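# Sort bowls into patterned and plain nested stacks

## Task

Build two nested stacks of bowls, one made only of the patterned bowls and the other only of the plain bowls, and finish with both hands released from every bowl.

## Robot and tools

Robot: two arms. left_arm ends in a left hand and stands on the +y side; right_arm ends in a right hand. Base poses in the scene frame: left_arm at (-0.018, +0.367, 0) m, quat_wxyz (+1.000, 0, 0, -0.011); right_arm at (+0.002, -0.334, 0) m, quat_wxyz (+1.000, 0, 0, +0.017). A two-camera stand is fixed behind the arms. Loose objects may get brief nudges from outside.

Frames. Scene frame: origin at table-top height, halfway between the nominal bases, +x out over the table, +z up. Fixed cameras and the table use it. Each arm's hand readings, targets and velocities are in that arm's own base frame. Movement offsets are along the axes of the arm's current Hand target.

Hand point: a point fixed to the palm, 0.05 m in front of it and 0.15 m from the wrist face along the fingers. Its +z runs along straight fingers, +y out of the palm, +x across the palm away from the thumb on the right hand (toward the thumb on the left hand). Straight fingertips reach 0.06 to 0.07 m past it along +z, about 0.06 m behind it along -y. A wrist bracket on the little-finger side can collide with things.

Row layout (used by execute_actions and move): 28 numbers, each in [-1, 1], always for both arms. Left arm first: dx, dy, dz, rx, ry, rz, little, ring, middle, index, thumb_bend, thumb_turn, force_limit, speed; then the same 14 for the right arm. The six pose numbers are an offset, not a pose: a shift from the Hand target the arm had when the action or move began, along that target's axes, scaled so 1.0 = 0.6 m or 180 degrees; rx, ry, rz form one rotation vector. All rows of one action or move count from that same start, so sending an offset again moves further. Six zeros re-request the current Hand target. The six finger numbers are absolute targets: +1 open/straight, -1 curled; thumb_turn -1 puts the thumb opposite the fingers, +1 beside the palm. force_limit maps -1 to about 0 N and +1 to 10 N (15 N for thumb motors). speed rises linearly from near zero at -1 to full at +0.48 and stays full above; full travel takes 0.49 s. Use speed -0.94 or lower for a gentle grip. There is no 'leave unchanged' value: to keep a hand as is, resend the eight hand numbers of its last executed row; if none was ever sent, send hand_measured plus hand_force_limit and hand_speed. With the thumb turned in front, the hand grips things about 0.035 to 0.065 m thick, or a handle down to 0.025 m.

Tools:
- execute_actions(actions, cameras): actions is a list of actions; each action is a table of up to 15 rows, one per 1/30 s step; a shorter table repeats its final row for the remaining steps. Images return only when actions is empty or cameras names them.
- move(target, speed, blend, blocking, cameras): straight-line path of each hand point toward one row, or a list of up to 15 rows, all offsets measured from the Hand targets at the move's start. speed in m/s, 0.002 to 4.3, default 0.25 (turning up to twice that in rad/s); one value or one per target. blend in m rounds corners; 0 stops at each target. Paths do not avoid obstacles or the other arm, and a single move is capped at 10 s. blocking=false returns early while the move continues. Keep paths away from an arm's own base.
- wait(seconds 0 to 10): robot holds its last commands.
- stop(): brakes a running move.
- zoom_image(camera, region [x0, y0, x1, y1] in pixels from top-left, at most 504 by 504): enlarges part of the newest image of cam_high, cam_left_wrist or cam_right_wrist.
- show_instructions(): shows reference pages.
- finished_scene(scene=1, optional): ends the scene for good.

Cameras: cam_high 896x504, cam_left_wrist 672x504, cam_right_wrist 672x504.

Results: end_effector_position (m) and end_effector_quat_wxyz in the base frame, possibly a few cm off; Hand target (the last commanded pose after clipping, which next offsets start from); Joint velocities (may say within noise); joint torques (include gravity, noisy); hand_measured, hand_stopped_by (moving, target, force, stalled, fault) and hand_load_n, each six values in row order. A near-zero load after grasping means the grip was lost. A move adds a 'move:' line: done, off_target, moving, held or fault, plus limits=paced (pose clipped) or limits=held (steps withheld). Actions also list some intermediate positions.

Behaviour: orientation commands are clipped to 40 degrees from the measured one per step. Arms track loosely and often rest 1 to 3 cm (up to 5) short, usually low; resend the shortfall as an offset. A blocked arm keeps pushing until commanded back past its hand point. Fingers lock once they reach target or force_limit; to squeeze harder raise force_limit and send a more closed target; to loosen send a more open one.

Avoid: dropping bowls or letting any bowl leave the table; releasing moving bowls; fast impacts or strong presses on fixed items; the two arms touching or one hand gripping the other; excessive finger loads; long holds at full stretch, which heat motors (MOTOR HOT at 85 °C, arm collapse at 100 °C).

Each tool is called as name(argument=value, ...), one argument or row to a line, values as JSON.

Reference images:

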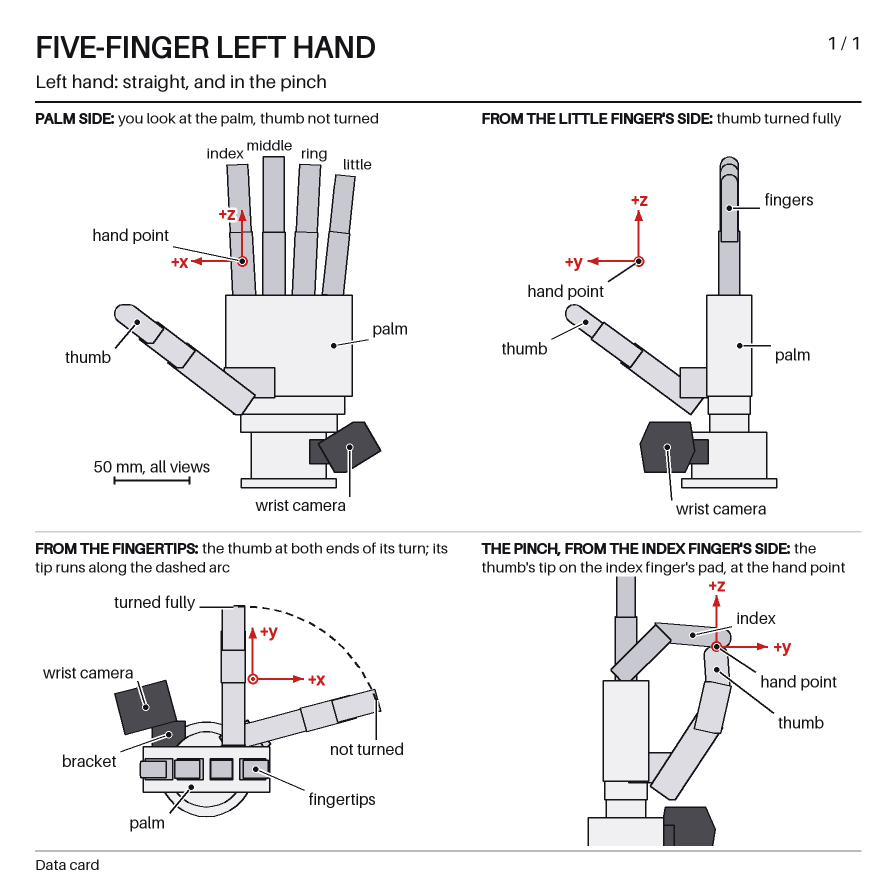

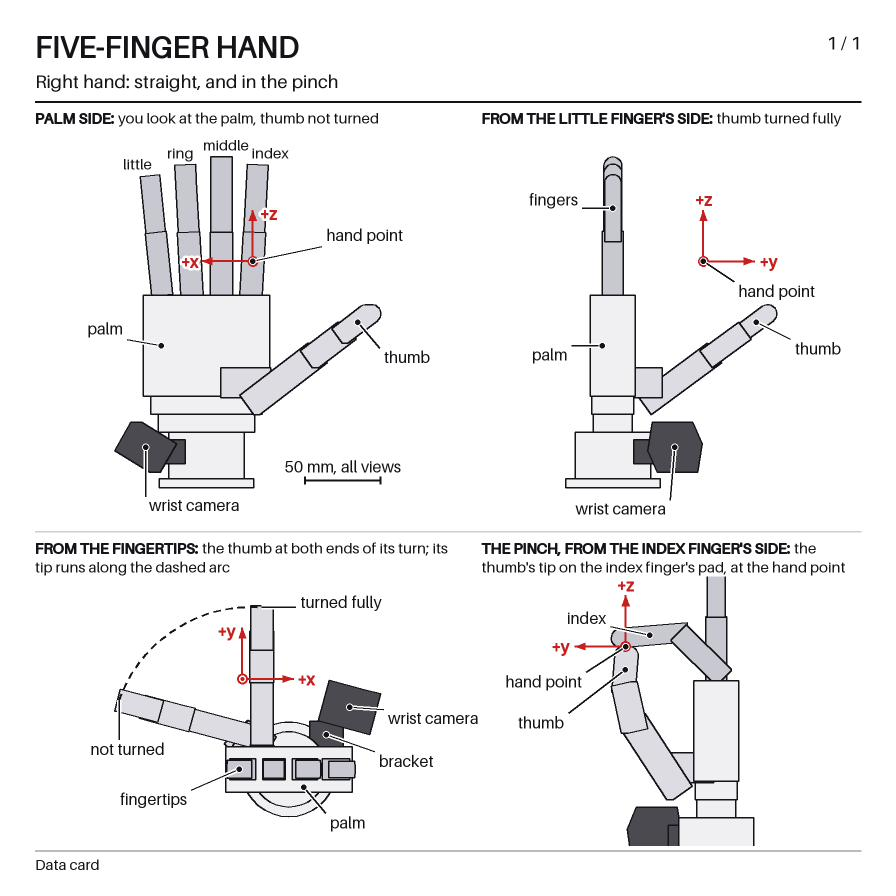

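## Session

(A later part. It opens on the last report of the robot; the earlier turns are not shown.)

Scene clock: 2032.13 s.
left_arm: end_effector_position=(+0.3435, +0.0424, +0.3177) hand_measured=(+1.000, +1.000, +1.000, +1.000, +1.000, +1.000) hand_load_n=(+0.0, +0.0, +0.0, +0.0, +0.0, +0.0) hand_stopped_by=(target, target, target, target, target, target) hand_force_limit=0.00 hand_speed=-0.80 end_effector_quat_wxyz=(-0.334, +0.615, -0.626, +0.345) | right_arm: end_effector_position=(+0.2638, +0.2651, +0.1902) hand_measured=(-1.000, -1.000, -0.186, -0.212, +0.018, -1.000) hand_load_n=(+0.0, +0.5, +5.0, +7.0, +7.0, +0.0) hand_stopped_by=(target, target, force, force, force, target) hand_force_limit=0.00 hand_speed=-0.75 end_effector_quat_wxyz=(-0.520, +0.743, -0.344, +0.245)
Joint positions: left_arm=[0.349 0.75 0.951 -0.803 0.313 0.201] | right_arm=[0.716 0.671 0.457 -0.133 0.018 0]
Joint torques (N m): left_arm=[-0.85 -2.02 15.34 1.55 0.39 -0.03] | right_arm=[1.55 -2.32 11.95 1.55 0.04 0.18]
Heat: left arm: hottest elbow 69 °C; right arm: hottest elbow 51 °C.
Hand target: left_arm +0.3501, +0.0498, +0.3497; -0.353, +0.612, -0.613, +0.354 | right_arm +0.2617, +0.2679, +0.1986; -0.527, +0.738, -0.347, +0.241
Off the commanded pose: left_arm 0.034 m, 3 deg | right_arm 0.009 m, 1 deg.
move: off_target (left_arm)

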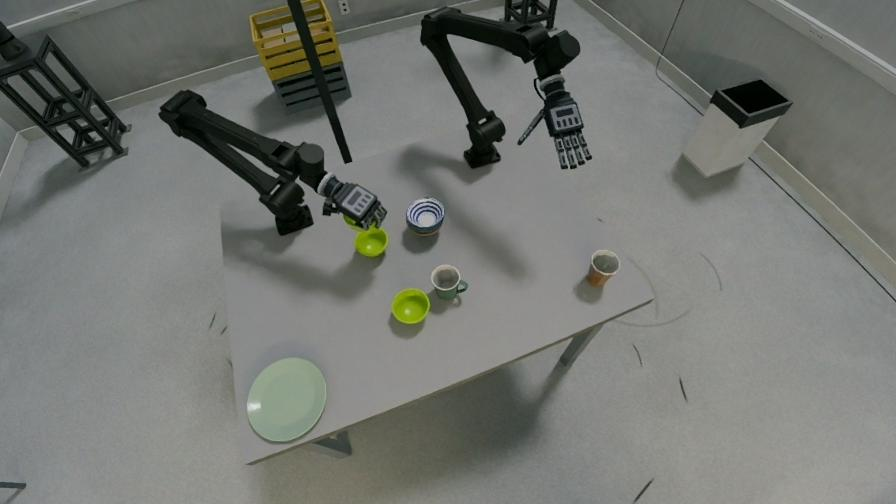

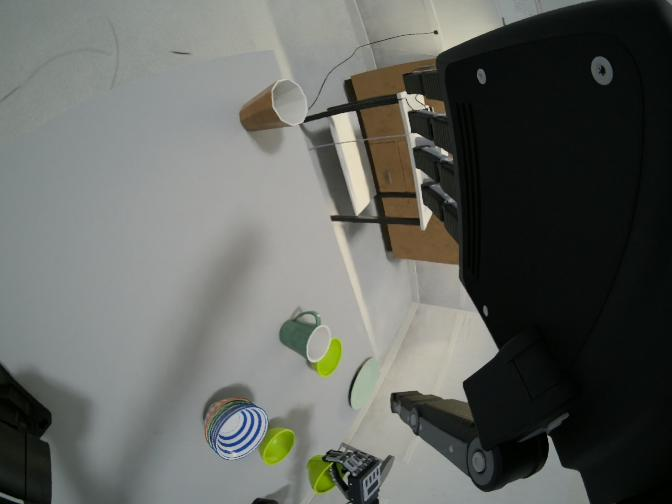

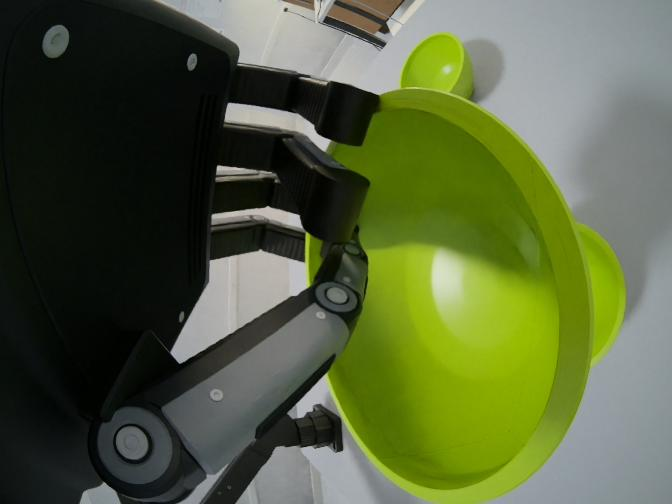

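move(
  target=[
    [0,0,0,0,0,0,1,1,1,1,1,1,0,-0.8, -0.0302,0.0014,-0.0043,0,0,0,-1,-1,-0.4,-0.4,-0.35,-1,0.0,-0.75],
    [0,0,0,0,0,0,1,1,1,1,1,1,0,-0.8, -0.0301,0.1325,0.0434,0,0,0,-1,-1,-0.4,-0.4,-0.35,-1,0.0,-0.75],
  ],
  speed=0.1,
  cameras=["all"],
)

zoom_image(
  camera="cam_high",
  region=[320, 180, 440, 260],
)

zoom_image(
  camera="cam_left_wrist",
  region=[240, 400, 400, 504],
)

Scene clock: 2061.73 s.
left_arm: end_effector_position=(+0.3435, +0.0424, +0.3177) hand_measured=(+1.000, +1.000, +1.000, +1.000, +1.000, +1.000) hand_load_n=(+0.0, -0.5, +0.0, +0.0, +0.0, +0.0) hand_stopped_by=(target, target, target, target, target, target) hand_force_limit=0.00 hand_speed=-0.80 end_effector_quat_wxyz=(-0.334, +0.615, -0.626, +0.345) | right_arm: end_effector_position=(+0.2450, +0.2731, +0.1054) hand_measured=(-1.000, -1.000, -0.186, -0.212, +0.018, -1.000) hand_load_n=(+0.0, +0.0, +5.5, +7.0, +7.0, +0.0) hand_stopped_by=(target, target, force, force, force, target) hand_force_limit=0.00 hand_speed=-0.75 end_effector_quat_wxyz=(-0.512, +0.748, -0.346, +0.242)
Joint positions: left_arm=[0.349 0.75 0.951 -0.803 0.313 0.201] | right_arm=[0.807 0.791 0.273 0.149 0.103 0.031]
Joint torques (N m): left_arm=[-0.91 -2.02 15.34 1.55 0.39 -0.03] | right_arm=[0.79 -1.9 10.77 3.15 0.06 0.17]
Heat: left arm: hottest elbow 69 °C; right arm: hottest elbow 50 °C.
Hand target: left_arm +0.3501, +0.0498, +0.3497; -0.353, +0.612, -0.613, +0.354 | right_arm +0.2482, +0.2813, +0.1151; -0.527, +0.738, -0.347, +0.241
Off the commanded pose: left_arm 0.034 m, 3 deg | right_arm 0.013 m, 2 deg.
move: off_target (left_arm, right_arm)

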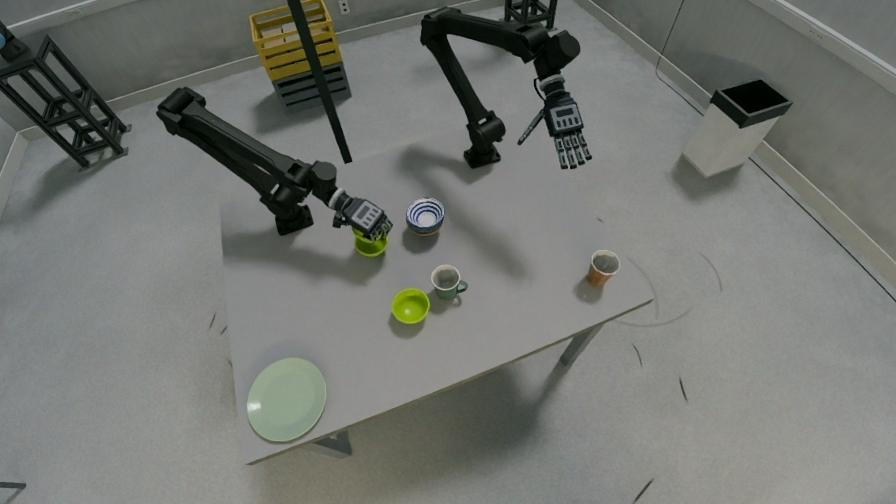

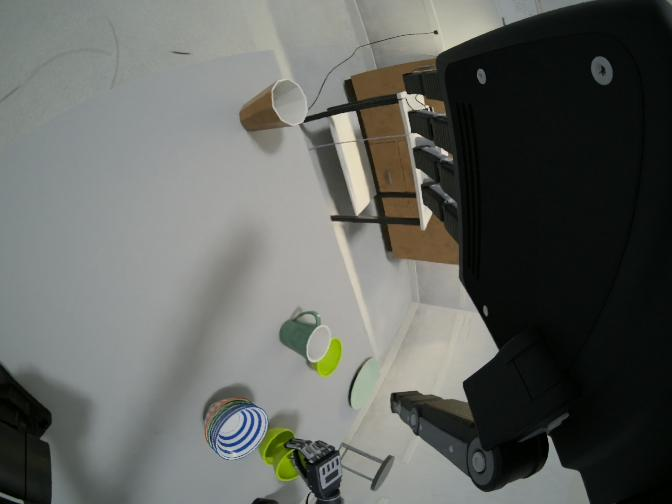

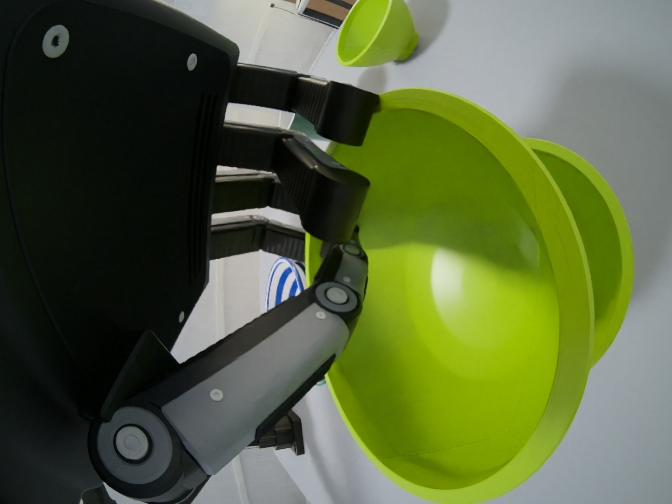

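Scaled by 4.200 from the camera's 896x504 image, which has a finer 1280x720 frame.

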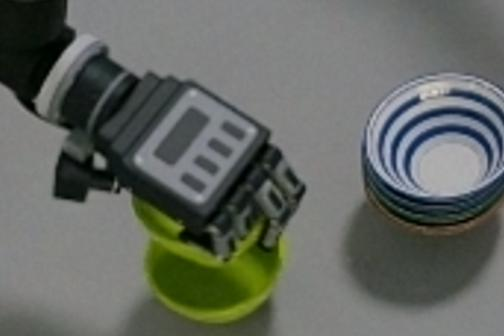

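Scaled by 3.150 from the camera's 672x504 image, which has a finer 960x720 frame.

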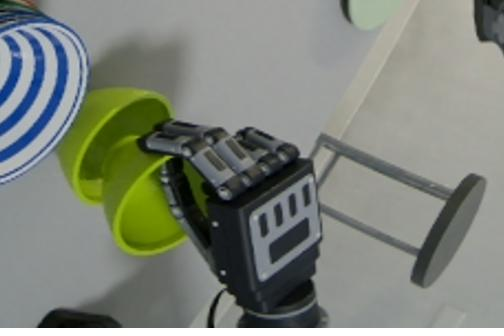

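move(
  target=[0,0,0,0,0,0,1,1,1,1,1,1,0,-0.8, 0.0175,0.0507,0.0215,0,0,0,-1,-1,-0.4,-0.4,-0.35,-1,0.0,-0.75],
  speed=0.06,
  cameras=["all"],
)

zoom_image(
  camera="cam_high",
  region=[320, 180, 440, 260],
)

zoom_image(
  camera="cam_left_wrist",
  region=[240, 400, 400, 504],
)

Scene clock: 2081.23 s.
left_arm: end_effector_position=(+0.3435, +0.0424, +0.3177) hand_measured=(+1.000, +1.000, +1.000, +1.000, +1.000, +1.000) hand_load_n=(+0.0, +0.0, +0.0, +0.0, +0.0, +0.0) hand_stopped_by=(target, target, target, target, target, target) hand_force_limit=0.00 hand_speed=-0.80 end_effector_quat_wxyz=(-0.334, +0.615, -0.626, +0.345) | right_arm: end_effector_position=(+0.2499, +0.2716, +0.0746) hand_measured=(-1.000, -1.000, -0.186, -0.212, +0.018, -1.000) hand_load_n=(+0.0, +0.0, +5.5, +7.0, +6.5, +0.0) hand_stopped_by=(target, target, force, force, force, target) hand_force_limit=0.00 hand_speed=-0.75 end_effector_quat_wxyz=(-0.516, +0.746, -0.348, +0.236)
Joint positions: left_arm=[0.349 0.75 0.951 -0.803 0.313 0.201] | right_arm=[0.773 0.917 0.217 0.335 0.063 0.031]
Joint torques (N m): left_arm=[-0.91 -2.02 15.35 1.57 0.39 -0.03] | right_arm=[-0.38 -1.96 9.46 3.29 -0.17 0.01]
Heat: left arm: hottest elbow 70 °C; right arm: hottest elbow 50 °C.
Hand target: left_arm +0.3501, +0.0498, +0.3497; -0.353, +0.612, -0.613, +0.354 | right_arm +0.2564, +0.2749, +0.0820; -0.527, +0.738, -0.347, +0.241
Off the commanded pose: left_arm 0.034 m, 3 deg | right_arm 0.010 m, 2 deg.
move: off_target (left_arm)

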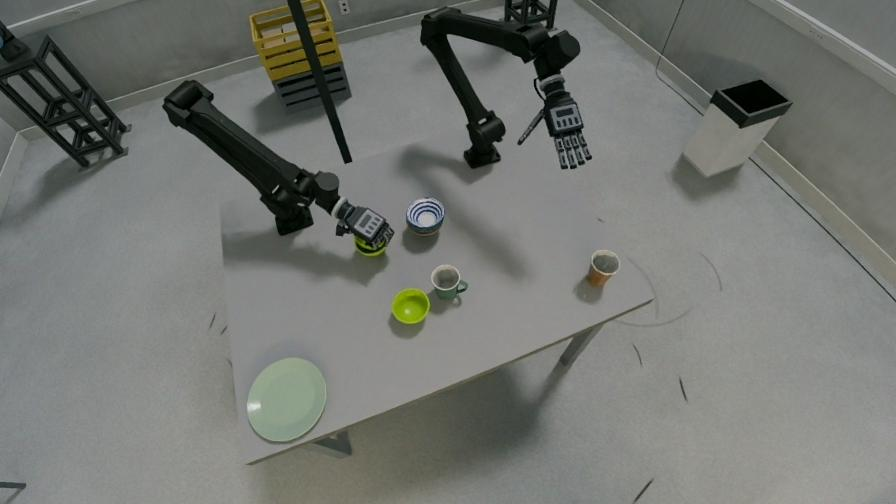

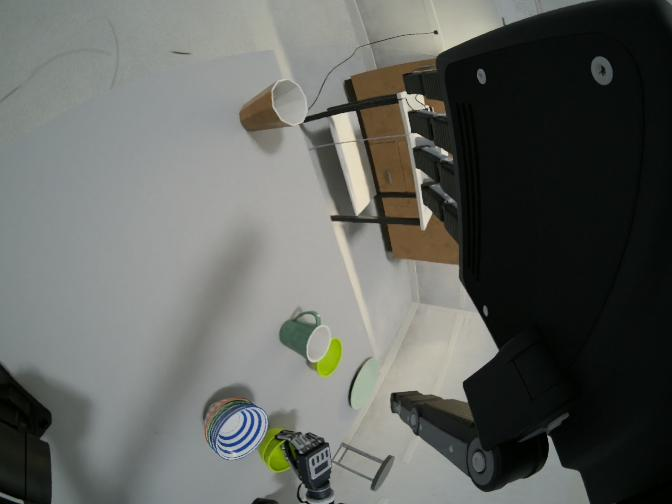

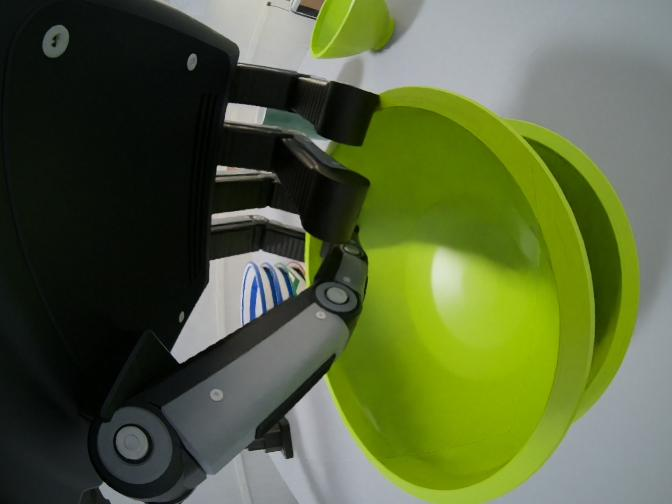

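Scaled by 4.200 from the camera's 896x504 image, which has a finer 1280x720 frame.

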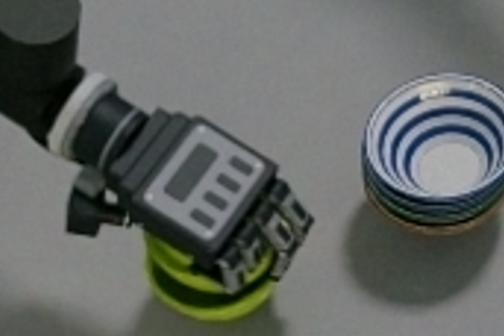

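Scaled by 3.150 from the camera's 672x504 image, which has a finer 960x720 frame.

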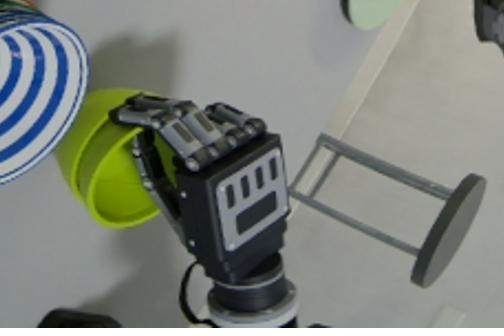

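move(
  target=[0,0,0,0,0,0,1,1,1,1,1,1,0,-0.8, 0,0.0085,0.003,0,0,0,-1,-1,-0.4,-0.4,-0.35,-1,0.0,-0.75],
  speed=0.05,
)

Scene clock: 2086.70 s.
left_arm: end_effector_position=(+0.3435, +0.0424, +0.3177) hand_measured=(+1.000, +1.000, +1.000, +1.000, +1.000, +1.000) hand_load_n=(+0.0, -0.5, +0.0, +0.0, -0.5, -0.5) hand_stopped_by=(target, target, target, target, target, target) hand_force_limit=0.00 hand_speed=-0.80 end_effector_quat_wxyz=(-0.334, +0.615, -0.626, +0.345) | right_arm: end_effector_position=(+0.2514, +0.2730, +0.0721) hand_measured=(-1.000, -1.000, -0.186, -0.212, +0.018, -1.000) hand_load_n=(+0.0, +0.0, +5.0, +7.0, +7.0, -0.5) hand_stopped_by=(target, target, force, force, force, target) hand_force_limit=0.00 hand_speed=-0.75 end_effector_quat_wxyz=(-0.519, +0.744, -0.347, +0.237)
Joint positions: left_arm=[0.349 0.75 0.951 -0.803 0.313 0.201] | right_arm=[0.773 0.94 0.211 0.373 0.063 0.031]
Joint torques (N m): left_arm=[-0.85 -2.02 15.34 1.57 0.39 -0.03] | right_arm=[-0.09 -1.49 9.21 3.11 -0.11 0.03]
Heat: left arm: hottest elbow 70 °C; right arm: hottest elbow 50 °C.
Hand target: left_arm +0.3501, +0.0498, +0.3497; -0.353, +0.612, -0.613, +0.354 | right_arm +0.2564, +0.2749, +0.0766; -0.527, +0.738, -0.347, +0.241
Off the commanded pose: left_arm 0.034 m, 3 deg | right_arm 0.007 m, 1 deg.
move: off_target (left_arm)

execute_actions(
  actions=[
    [[0,0,0,0,0,0,1,1,1,1,1,1,0,-0.8, 0,0,0,0,0,0,-1,-1,-0.4,-0.4,0.35,-1,0.0,-0.5]],
    [[0,0,0,0,0,0,1,1,1,1,1,1,0,-0.8, 0,0,0,0,0,0,-1,-1,-0.4,-0.4,0.35,-1,0.0,-0.5]],
  ],
  cameras=["all"],
)

Scene clock: 2091.60 s.
left_arm: end_effector_position=(+0.3435, +0.0424, +0.3177) hand_measured=(+1.000, +1.000, +1.000, +1.000, +1.000, +1.000) hand_load_n=(+0.0, +0.0, +0.0, +0.0, +0.0, +0.0) hand_stopped_by=(target, target, target, target, target, target) hand_force_limit=0.00 hand_speed=-0.80 end_effector_quat_wxyz=(-0.334, +0.615, -0.626, +0.345) | right_arm: end_effector_position=(+0.2514, +0.2730, +0.0720) hand_measured=(-1.000, -1.000, -0.188, -0.212, +0.350, -1.000) hand_load_n=(+0.0, +0.0, +0.0, +0.0, +0.0, +0.0) hand_stopped_by=(target, target, force, force, target, target) hand_force_limit=0.00 hand_speed=-0.50 end_effector_quat_wxyz=(-0.519, +0.744, -0.347, +0.237)
Joint positions: left_arm=[0.349 0.75 0.951 -0.803 0.313 0.201] | right_arm=[0.773 0.941 0.211 0.373 0.063 0.031]
Joint torques (N m): left_arm=[-0.91 -2.08 15.34 1.55 0.39 -0.03] | right_arm=[-0.09 -2.08 9.14 2.93 -0.13 0.04]
Heat: left arm: hottest elbow 70 °C; right arm: hottest elbow 49 °C.
Hand target: left_arm +0.3501, +0.0498, +0.3497; -0.353, +0.612, -0.613, +0.354 | right_arm +0.2565, +0.2749, +0.0765; -0.526, +0.738, -0.347, +0.241
Off the commanded pose: left_arm 0.034 m, 3 deg | right_arm 0.007 m, 1 deg.
Step readings (end_effector_position of left_arm | right_arm):
0: (+0.3435, +0.0424, +0.3177) | (+0.2514, +0.2730, +0.0721)
1: (+0.3435, +0.0424, +0.3177) | (+0.2514, +0.2730, +0.0721)
2: (+0.3435, +0.0424, +0.3177) | (+0.2514, +0.2730, +0.0721)
4: (+0.3435, +0.0424, +0.3177) | (+0.2514, +0.2730, +0.0722)
8: (+0.3435, +0.0424, +0.3177) | (+0.2514, +0.2730, +0.0722)
15: (+0.3435, +0.0424, +0.3177) | (+0.2514, +0.2730, +0.0720)
16: (+0.3435, +0.0424, +0.3177) | (+0.2514, +0.2730, +0.0720)
17: (+0.3435, +0.0424, +0.3177) | (+0.2514, +0.2730, +0.0720)
19: (+0.3435, +0.0424, +0.3177) | (+0.2514, +0.2730, +0.0720)
23: (+0.3435, +0.0424, +0.3177) | (+0.2514, +0.2730, +0.0720)
30: (+0.3435, +0.0424, +0.3177) | (+0.2514, +0.2730, +0.0720)

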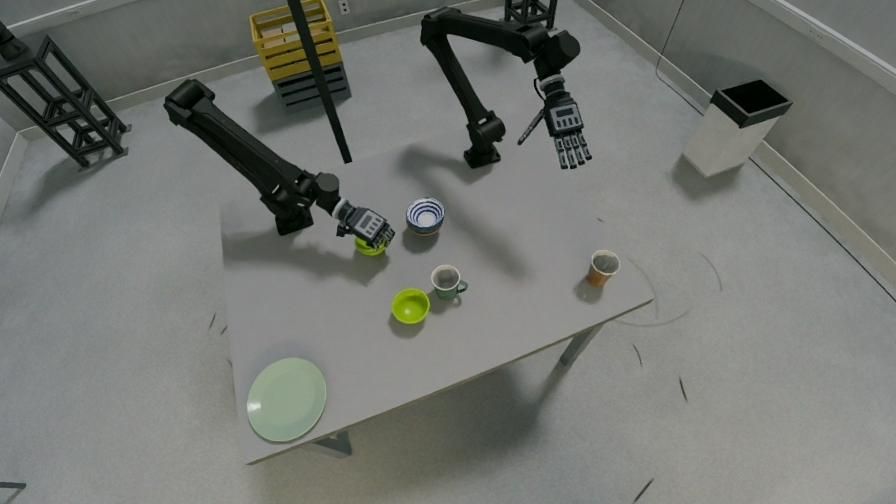

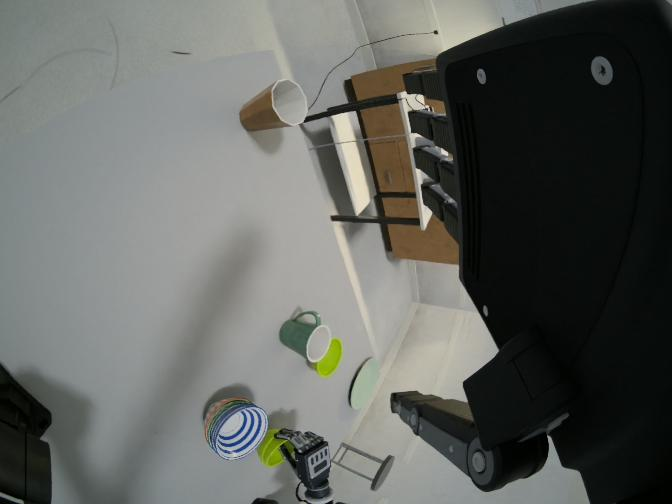

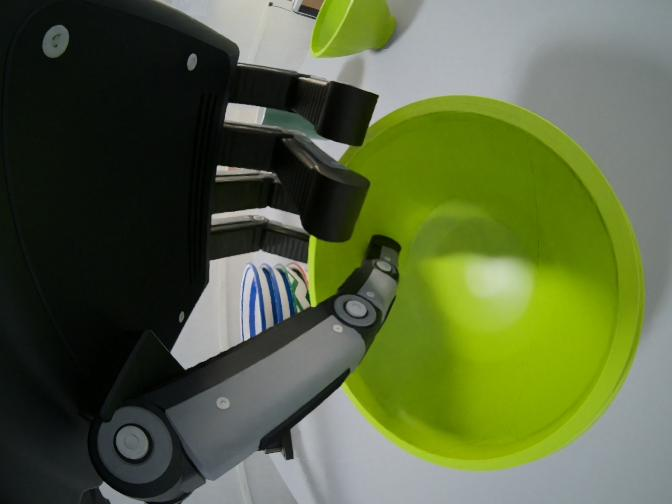

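execute_actions(
  actions=[
    [[0,0,0,0,0,0,1,1,1,1,1,1,0,-0.8, 0,0,0,0,0,0,-1,-1,0.3,0.3,0.35,-1,0.0,-0.5]],
    [[0,0,0,0,0,0,1,1,1,1,1,1,0,-0.8, 0,0,0,0,0,0,-1,-1,0.3,0.3,0.35,-1,0.0,-0.5]],
    [[0,0,0,0,0,0,1,1,1,1,1,1,0,-0.8, 0,0,0,0,0,0,-1,-1,0.3,0.3,0.35,-1,0.0,-0.5]],
  ],
  cameras=["cam_right_wrist"],
)

Scene clock: 2097.47 s.
left_arm: end_effector_position=(+0.3435, +0.0424, +0.3177) hand_measured=(+1.000, +1.000, +1.000, +1.000, +1.000, +1.000) hand_load_n=(+0.0, +0.0, +0.0, +0.0, +0.0, +0.0) hand_stopped_by=(target, target, target, target, target, target) hand_force_limit=0.00 hand_speed=-0.80 end_effector_quat_wxyz=(-0.334, +0.615, -0.626, +0.345) | right_arm: end_effector_position=(+0.2514, +0.2730, +0.0720) hand_measured=(-1.000, -1.000, +0.300, +0.300, +0.350, -1.000) hand_load_n=(+0.0, +0.0, +0.0, +0.0, +0.0, +0.0) hand_stopped_by=(target, target, target, target, target, target) hand_force_limit=0.00 hand_speed=-0.50 end_effector_quat_wxyz=(-0.519, +0.744, -0.347, +0.237)
Joint positions: left_arm=[0.349 0.75 0.951 -0.803 0.313 0.201] | right_arm=[0.773 0.941 0.211 0.373 0.063 0.031]
Joint torques (N m): left_arm=[-0.91 -2.02 15.34 1.57 0.39 -0.03] | right_arm=[-0.44 -1.9 9.11 3.07 -0.14 0.02]
Heat: left arm: hottest elbow 70 °C; right arm: hottest elbow 49 °C.
Hand target: left_arm +0.3501, +0.0498, +0.3497; -0.353, +0.612, -0.613, +0.354 | right_arm +0.2565, +0.2749, +0.0766; -0.526, +0.738, -0.347, +0.241
Off the commanded pose: left_arm 0.034 m, 3 deg | right_arm 0.007 m, 1 deg.
Step readings (end_effector_position of left_arm | right_arm):
0: (+0.3435, +0.0424, +0.3177) | (+0.2514, +0.2730, +0.0720)
1: (+0.3435, +0.0424, +0.3177) | (+0.2514, +0.2730, +0.0720)
2: (+0.3435, +0.0424, +0.3177) | (+0.2514, +0.2730, +0.0720)
4: (+0.3435, +0.0424, +0.3177) | (+0.2514, +0.2730, +0.0720)
8: (+0.3435, +0.0424, +0.3177) | (+0.2514, +0.2730, +0.0720)
15: (+0.3435, +0.0424, +0.3177) | (+0.2514, +0.2730, +0.0720)
16: (+0.3435, +0.0424, +0.3177) | (+0.2514, +0.2730, +0.0720)
17: (+0.3435, +0.0424, +0.3177) | (+0.2514, +0.2730, +0.0720)
19: (+0.3435, +0.0424, +0.3177) | (+0.2514, +0.2730, +0.0720)
23: (+0.3435, +0.0424, +0.3177) | (+0.2514, +0.2730, +0.0720)
30: (+0.3435, +0.0424, +0.3177) | (+0.2514, +0.2730, +0.0720)
31: (+0.3435, +0.0424, +0.3177) | (+0.2514, +0.2730, +0.0720)
32: (+0.3435, +0.0424, +0.3177) | (+0.2514, +0.2730, +0.0720)
34: (+0.3435, +0.0424, +0.3177) | (+0.2514, +0.2730, +0.0720)
38: (+0.3435, +0.0424, +0.3177) | (+0.2514, +0.2730, +0.0720)
45: (+0.3435, +0.0424, +0.3177) | (+0.2514, +0.2730, +0.0720)
Images, in order (width x height): cam_right_wrist 672x504.

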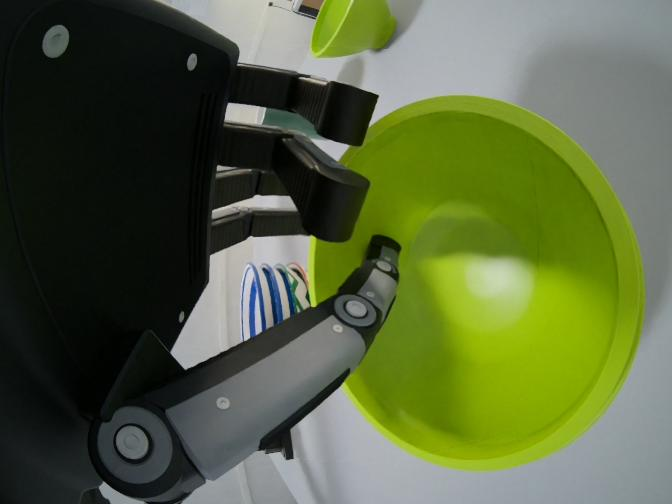

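move(
  target=[
    [0,0.153,-0.0655,0,0,0,1,1,1,1,1,1,0,-0.8, 0,-0.177,-0.0646,0,0,0,-1,-1,0.3,0.3,0.35,-1,0.0,-0.5],
    [0,0.153,-0.0655,0,0,0,1,1,1,1,1,1,0,-0.8, 0.2995,-0.3175,0.3197,-0.0608,0.0502,0.0239,-1,-1,0.3,0.3,0.35,-1,0.0,-0.5],
  ],
  speed=[0.12, 0.25],
  blend=[0.02, 0],
  cameras=["all"],
)

zoom_image(
  camera="cam_high",
  region=[340, 180, 480, 340],
)

Scene clock: 2136.37 s.
left_arm: end_effector_position=(+0.2740, +0.0467, +0.2946) hand_measured=(+1.000, +1.000, +1.000, +1.000, +1.000, +1.000) hand_load_n=(+0.0, +0.5, +0.0, +0.0, +0.0, +0.0) hand_stopped_by=(target, target, target, target, target, target) hand_force_limit=0.00 hand_speed=-0.80 end_effector_quat_wxyz=(-0.354, +0.608, -0.614, +0.358) | right_arm: end_effector_position=(+0.5425, +0.2895, +0.1721) hand_measured=(-1.000, -1.000, +0.300, +0.300, +0.350, -1.000) hand_load_n=(+0.0, +0.0, +0.0, +0.0, +0.0, +0.0) hand_stopped_by=(target, target, target, target, target, target) hand_force_limit=0.00 hand_speed=-0.50 end_effector_quat_wxyz=(-0.426, +0.752, -0.445, +0.232)
Joint positions: left_arm=[0.534 0.523 0.802 -0.864 0.469 0.29] | right_arm=[0.41 1.518 1.121 -0.164 -0.109 -0.032]
Joint torques (N m): left_arm=[-0.79 -0.26 9.17 1.54 0.47 0.17] | right_arm=[0.09 -9.99 15.05 1.39 0 -0.15]
Heat: left arm: hottest elbow 70 °C; right arm: hottest elbow 49 °C.
Hand target: left_arm +0.2702, +0.0500, +0.2899; -0.353, +0.612, -0.613, +0.354 | right_arm +0.5595, +0.2934, +0.1914; -0.434, +0.750, -0.436, +0.244
Off the commanded pose: left_arm 0.007 m, 1 deg | right_arm 0.026 m, 2 deg.
move: off_target (right_arm)

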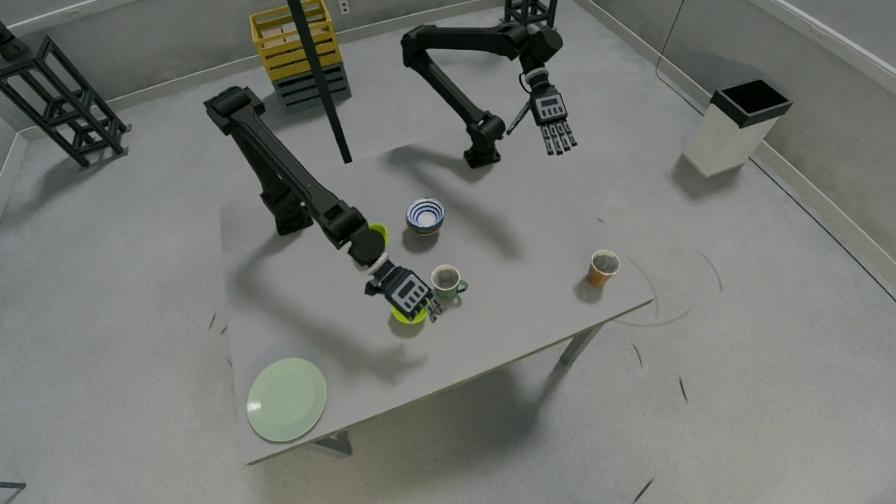

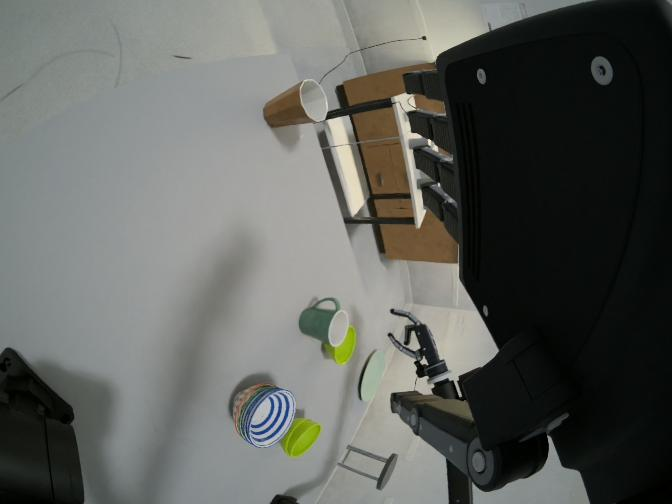

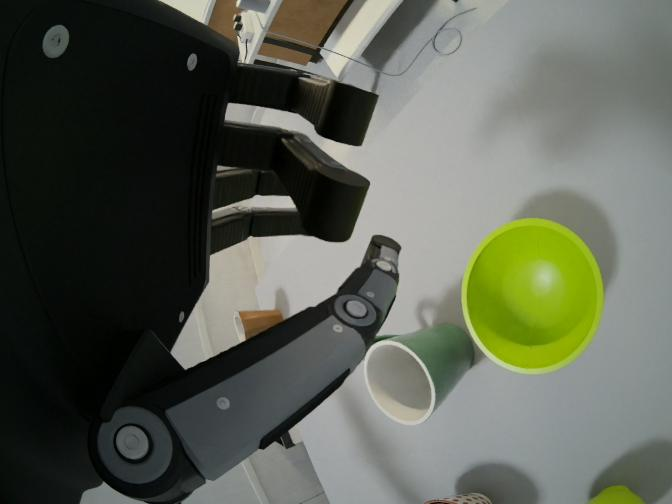

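Scaled by 3.150 from the camera's 896x504 image, which has a finer 1280x720 frame.

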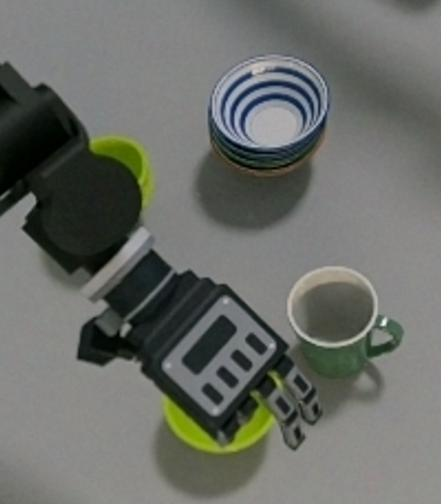

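move(
  target=[0,0,0,0,0,0,1,1,1,1,1,1,0,-0.8, -0.036,0.0715,0.0503,0,0,0,-1,-1,0.3,0.3,0.35,-1,0.0,-0.5],
  speed=0.15,
  cameras=["all"],
)

zoom_image(
  camera="cam_high",
  region=[370, 250, 470, 340],
)

Scene clock: 2175.27 s.
left_arm: end_effector_position=(+0.2740, +0.0467, +0.2946) hand_measured=(+1.000, +1.000, +1.000, +1.000, +1.000, +1.000) hand_load_n=(+0.0, +0.0, +0.0, +0.0, +0.0, +0.0) hand_stopped_by=(target, target, target, target, target, target) hand_force_limit=0.00 hand_speed=-0.80 end_effector_quat_wxyz=(-0.354, +0.608, -0.614, +0.358) | right_arm: end_effector_position=(+0.5453, +0.3091, +0.1329) hand_measured=(-1.000, -1.000, +0.300, +0.300, +0.350, -1.000) hand_load_n=(+0.0, +0.0, +0.0, +0.0, +0.0, +0.0) hand_stopped_by=(target, target, target, target, target, target) hand_force_limit=0.00 hand_speed=-0.50 end_effector_quat_wxyz=(-0.422, +0.757, -0.439, +0.238)
Joint positions: left_arm=[0.534 0.523 0.802 -0.864 0.469 0.29] | right_arm=[0.448 1.59 1.093 -0.064 -0.071 -0.032]
Joint torques (N m): left_arm=[-0.79 -0.26 9.17 1.54 0.47 0.16] | right_arm=[1.79 -11.11 10.41 2.97 0.01 0.09]
Heat: left arm: hottest elbow 66 °C; right arm: hottest elbow 54 °C.
Hand target: left_arm +0.2702, +0.0500, +0.2899; -0.353, +0.612, -0.613, +0.354 | right_arm +0.5522, +0.3147, +0.1395; -0.434, +0.750, -0.436, +0.244
Off the commanded pose: left_arm 0.007 m, 1 deg | right_arm 0.011 m, 2 deg.
move: off_target (right_arm)

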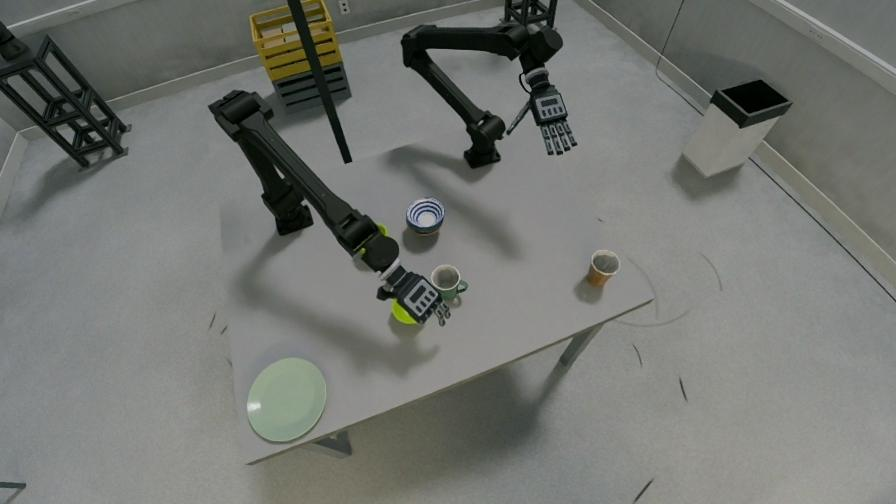

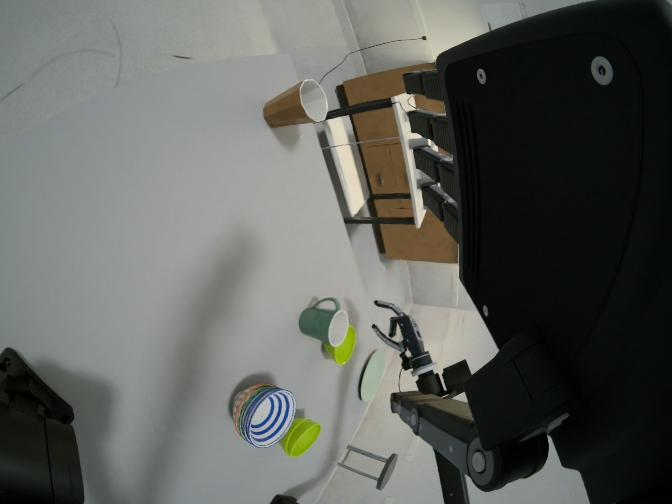

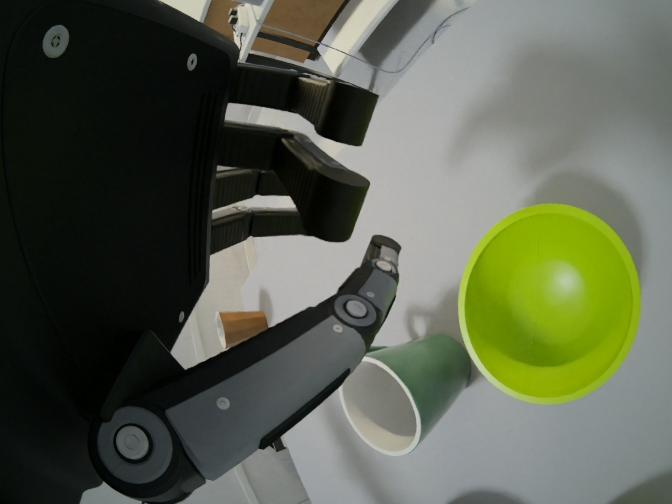

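Scaled by 5.040 from the camera's 896x504 image, which has a finer 1280x720 frame.

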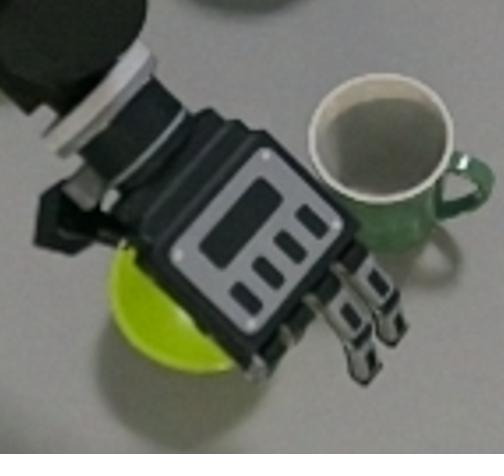

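move(
  target=[0,0,0,0,0,0,1,1,1,1,1,1,0,-0.8, -0.0065,0.0653,0.0158,0,0,0,-1,-1,0.3,0.3,0.35,-1,0.0,-0.5],
  speed=0.1,
  cameras=["cam_high","cam_right_wrist"],
)

zoom_image(
  camera="cam_high",
  region=[370, 250, 470, 340],
)

Scene clock: 2200.20 s.
left_arm: end_effector_position=(+0.2740, +0.0467, +0.2946) hand_measured=(+1.000, +1.000, +1.000, +1.000, +1.000, +1.000) hand_load_n=(+0.0, +0.0, +0.0, +0.0, +0.0, +0.0) hand_stopped_by=(target, target, target, target, target, target) hand_force_limit=0.00 hand_speed=-0.80 end_effector_quat_wxyz=(-0.354, +0.608, -0.614, +0.358) | right_arm: end_effector_position=(+0.5350, +0.3051, +0.0963) hand_measured=(-1.000, -1.000, +0.300, +0.300, +0.350, -1.000) hand_load_n=(+0.0, +0.0, +0.0, +0.0, +0.0, +0.0) hand_stopped_by=(target, target, target, target, target, target) hand_force_limit=0.00 hand_speed=-0.50 end_effector_quat_wxyz=(-0.423, +0.756, -0.438, +0.240)
Joint positions: left_arm=[0.534 0.523 0.802 -0.864 0.469 0.29] | right_arm=[0.452 1.615 1.011 0.048 -0.065 -0.032]
Joint torques (N m): left_arm=[-0.85 -0.26 9.17 1.54 0.47 0.17] | right_arm=[1.2 -10.99 9.92 3.02 -0.03 0.12]
Heat: left arm: hottest elbow 64 °C; right arm: hottest elbow 53 °C.
Hand target: left_arm +0.2702, +0.0500, +0.2899; -0.353, +0.612, -0.613, +0.354 | right_arm +0.5400, +0.3128, +0.1010; -0.434, +0.750, -0.436, +0.244
Off the commanded pose: left_arm 0.007 m, 1 deg | right_arm 0.010 m, 2 deg.
move: done
Images, in order (width x height): cam_high 896x504, cam_right_wrist 672x504.

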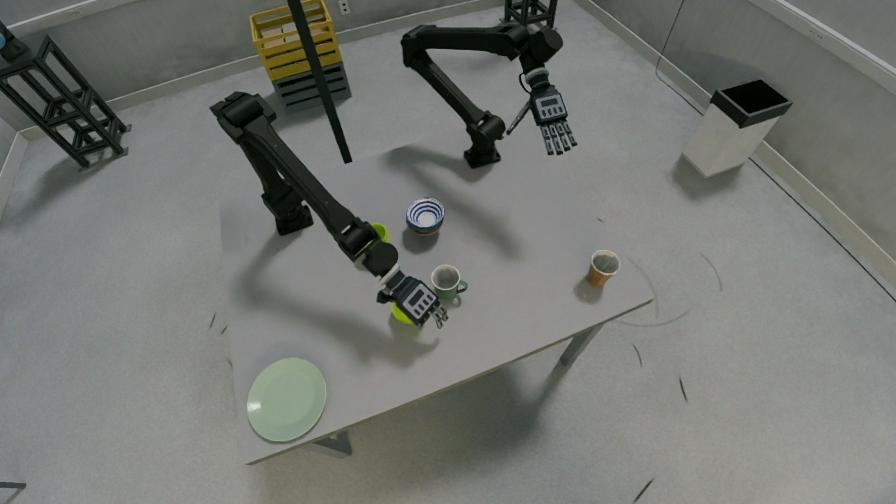

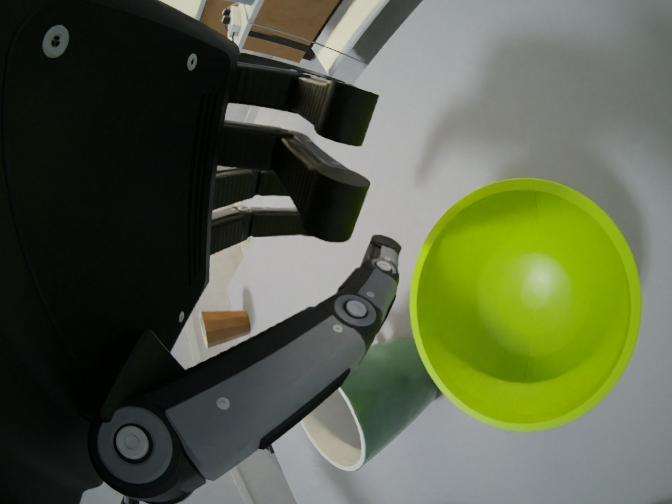

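Scaled by 5.040 from the camera's 896x504 image, which has a finer 1280x720 frame.

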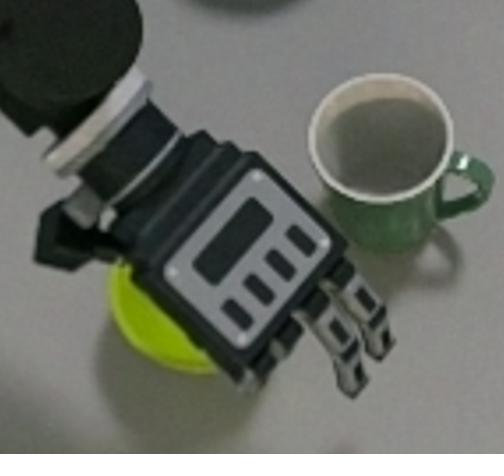

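move(
  target=[0,0,0,0,0,0,1,1,1,1,1,1,0,-0.8, -0.0018,0.0923,-0.0048,0,0,0,-1,-1,0.3,0.3,0.35,-1,0.0,-0.5],
  speed=0.07,
  cameras=["cam_high","cam_right_wrist"],
)

zoom_image(
  camera="cam_high",
  region=[370, 250, 470, 340],
)

Scene clock: 2219.33 s.
left_arm: end_effector_position=(+0.2740, +0.0467, +0.2946) hand_measured=(+1.000, +1.000, +1.000, +1.000, +1.000, +1.000) hand_load_n=(+0.0, +0.0, +0.0, +0.0, +0.0, -0.5) hand_stopped_by=(target, target, target, target, target, target) hand_force_limit=0.00 hand_speed=-0.80 end_effector_quat_wxyz=(-0.354, +0.608, -0.614, +0.358) | right_arm: end_effector_position=(+0.5086, +0.2923, +0.0521) hand_measured=(-1.000, -1.000, +0.300, +0.300, +0.350, -1.000) hand_load_n=(+0.0, +0.0, +0.0, +0.0, +0.0, +0.0) hand_stopped_by=(target, target, target, target, target, target) hand_force_limit=0.00 hand_speed=-0.50 end_effector_quat_wxyz=(-0.424, +0.755, -0.438, +0.242)
Joint positions: left_arm=[0.534 0.523 0.802 -0.864 0.469 0.29] | right_arm=[0.452 1.629 0.878 0.199 -0.065 -0.032]
Joint torques (N m): left_arm=[-0.79 -0.26 9.17 1.52 0.47 0.16] | right_arm=[0.73 -9.88 9.05 2.84 0 0.11]
Heat: left arm: hottest elbow 63 °C; right arm: hottest elbow 53 °C.
Hand target: left_arm +0.2702, +0.0500, +0.2899; -0.353, +0.612, -0.613, +0.354 | right_arm +0.5127, +0.2989, +0.0544; -0.434, +0.750, -0.436, +0.244
Off the commanded pose: left_arm 0.007 m, 1 deg | right_arm 0.008 m, 1 deg.
move: done
Images, in order (width x height): cam_high 896x504, cam_right_wrist 672x504.

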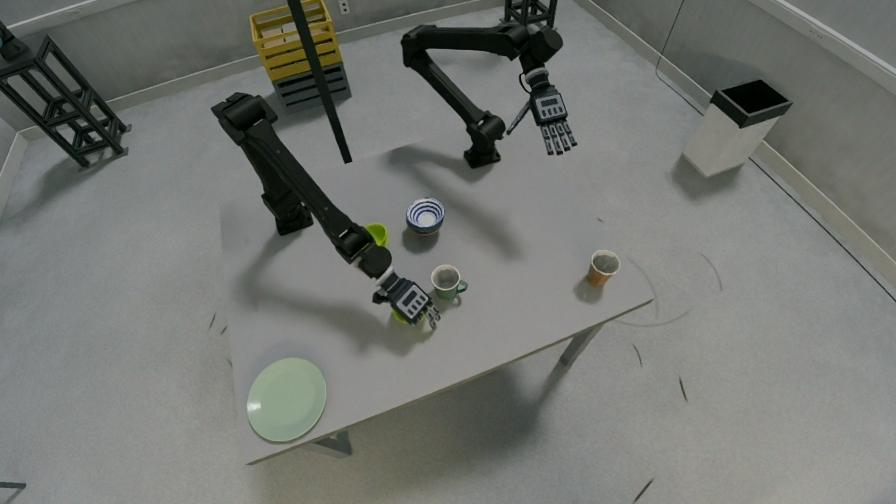

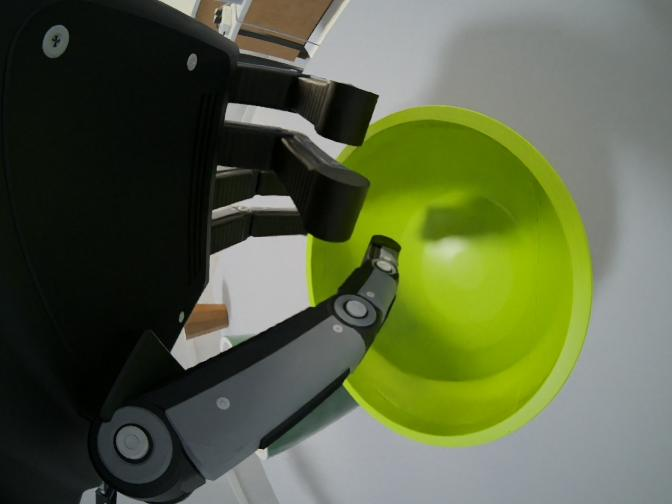

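Scaled by 5.040 from the camera's 896x504 image, which has a finer 1280x720 frame.

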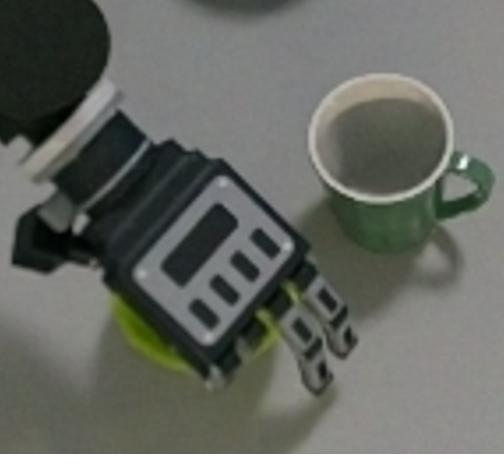

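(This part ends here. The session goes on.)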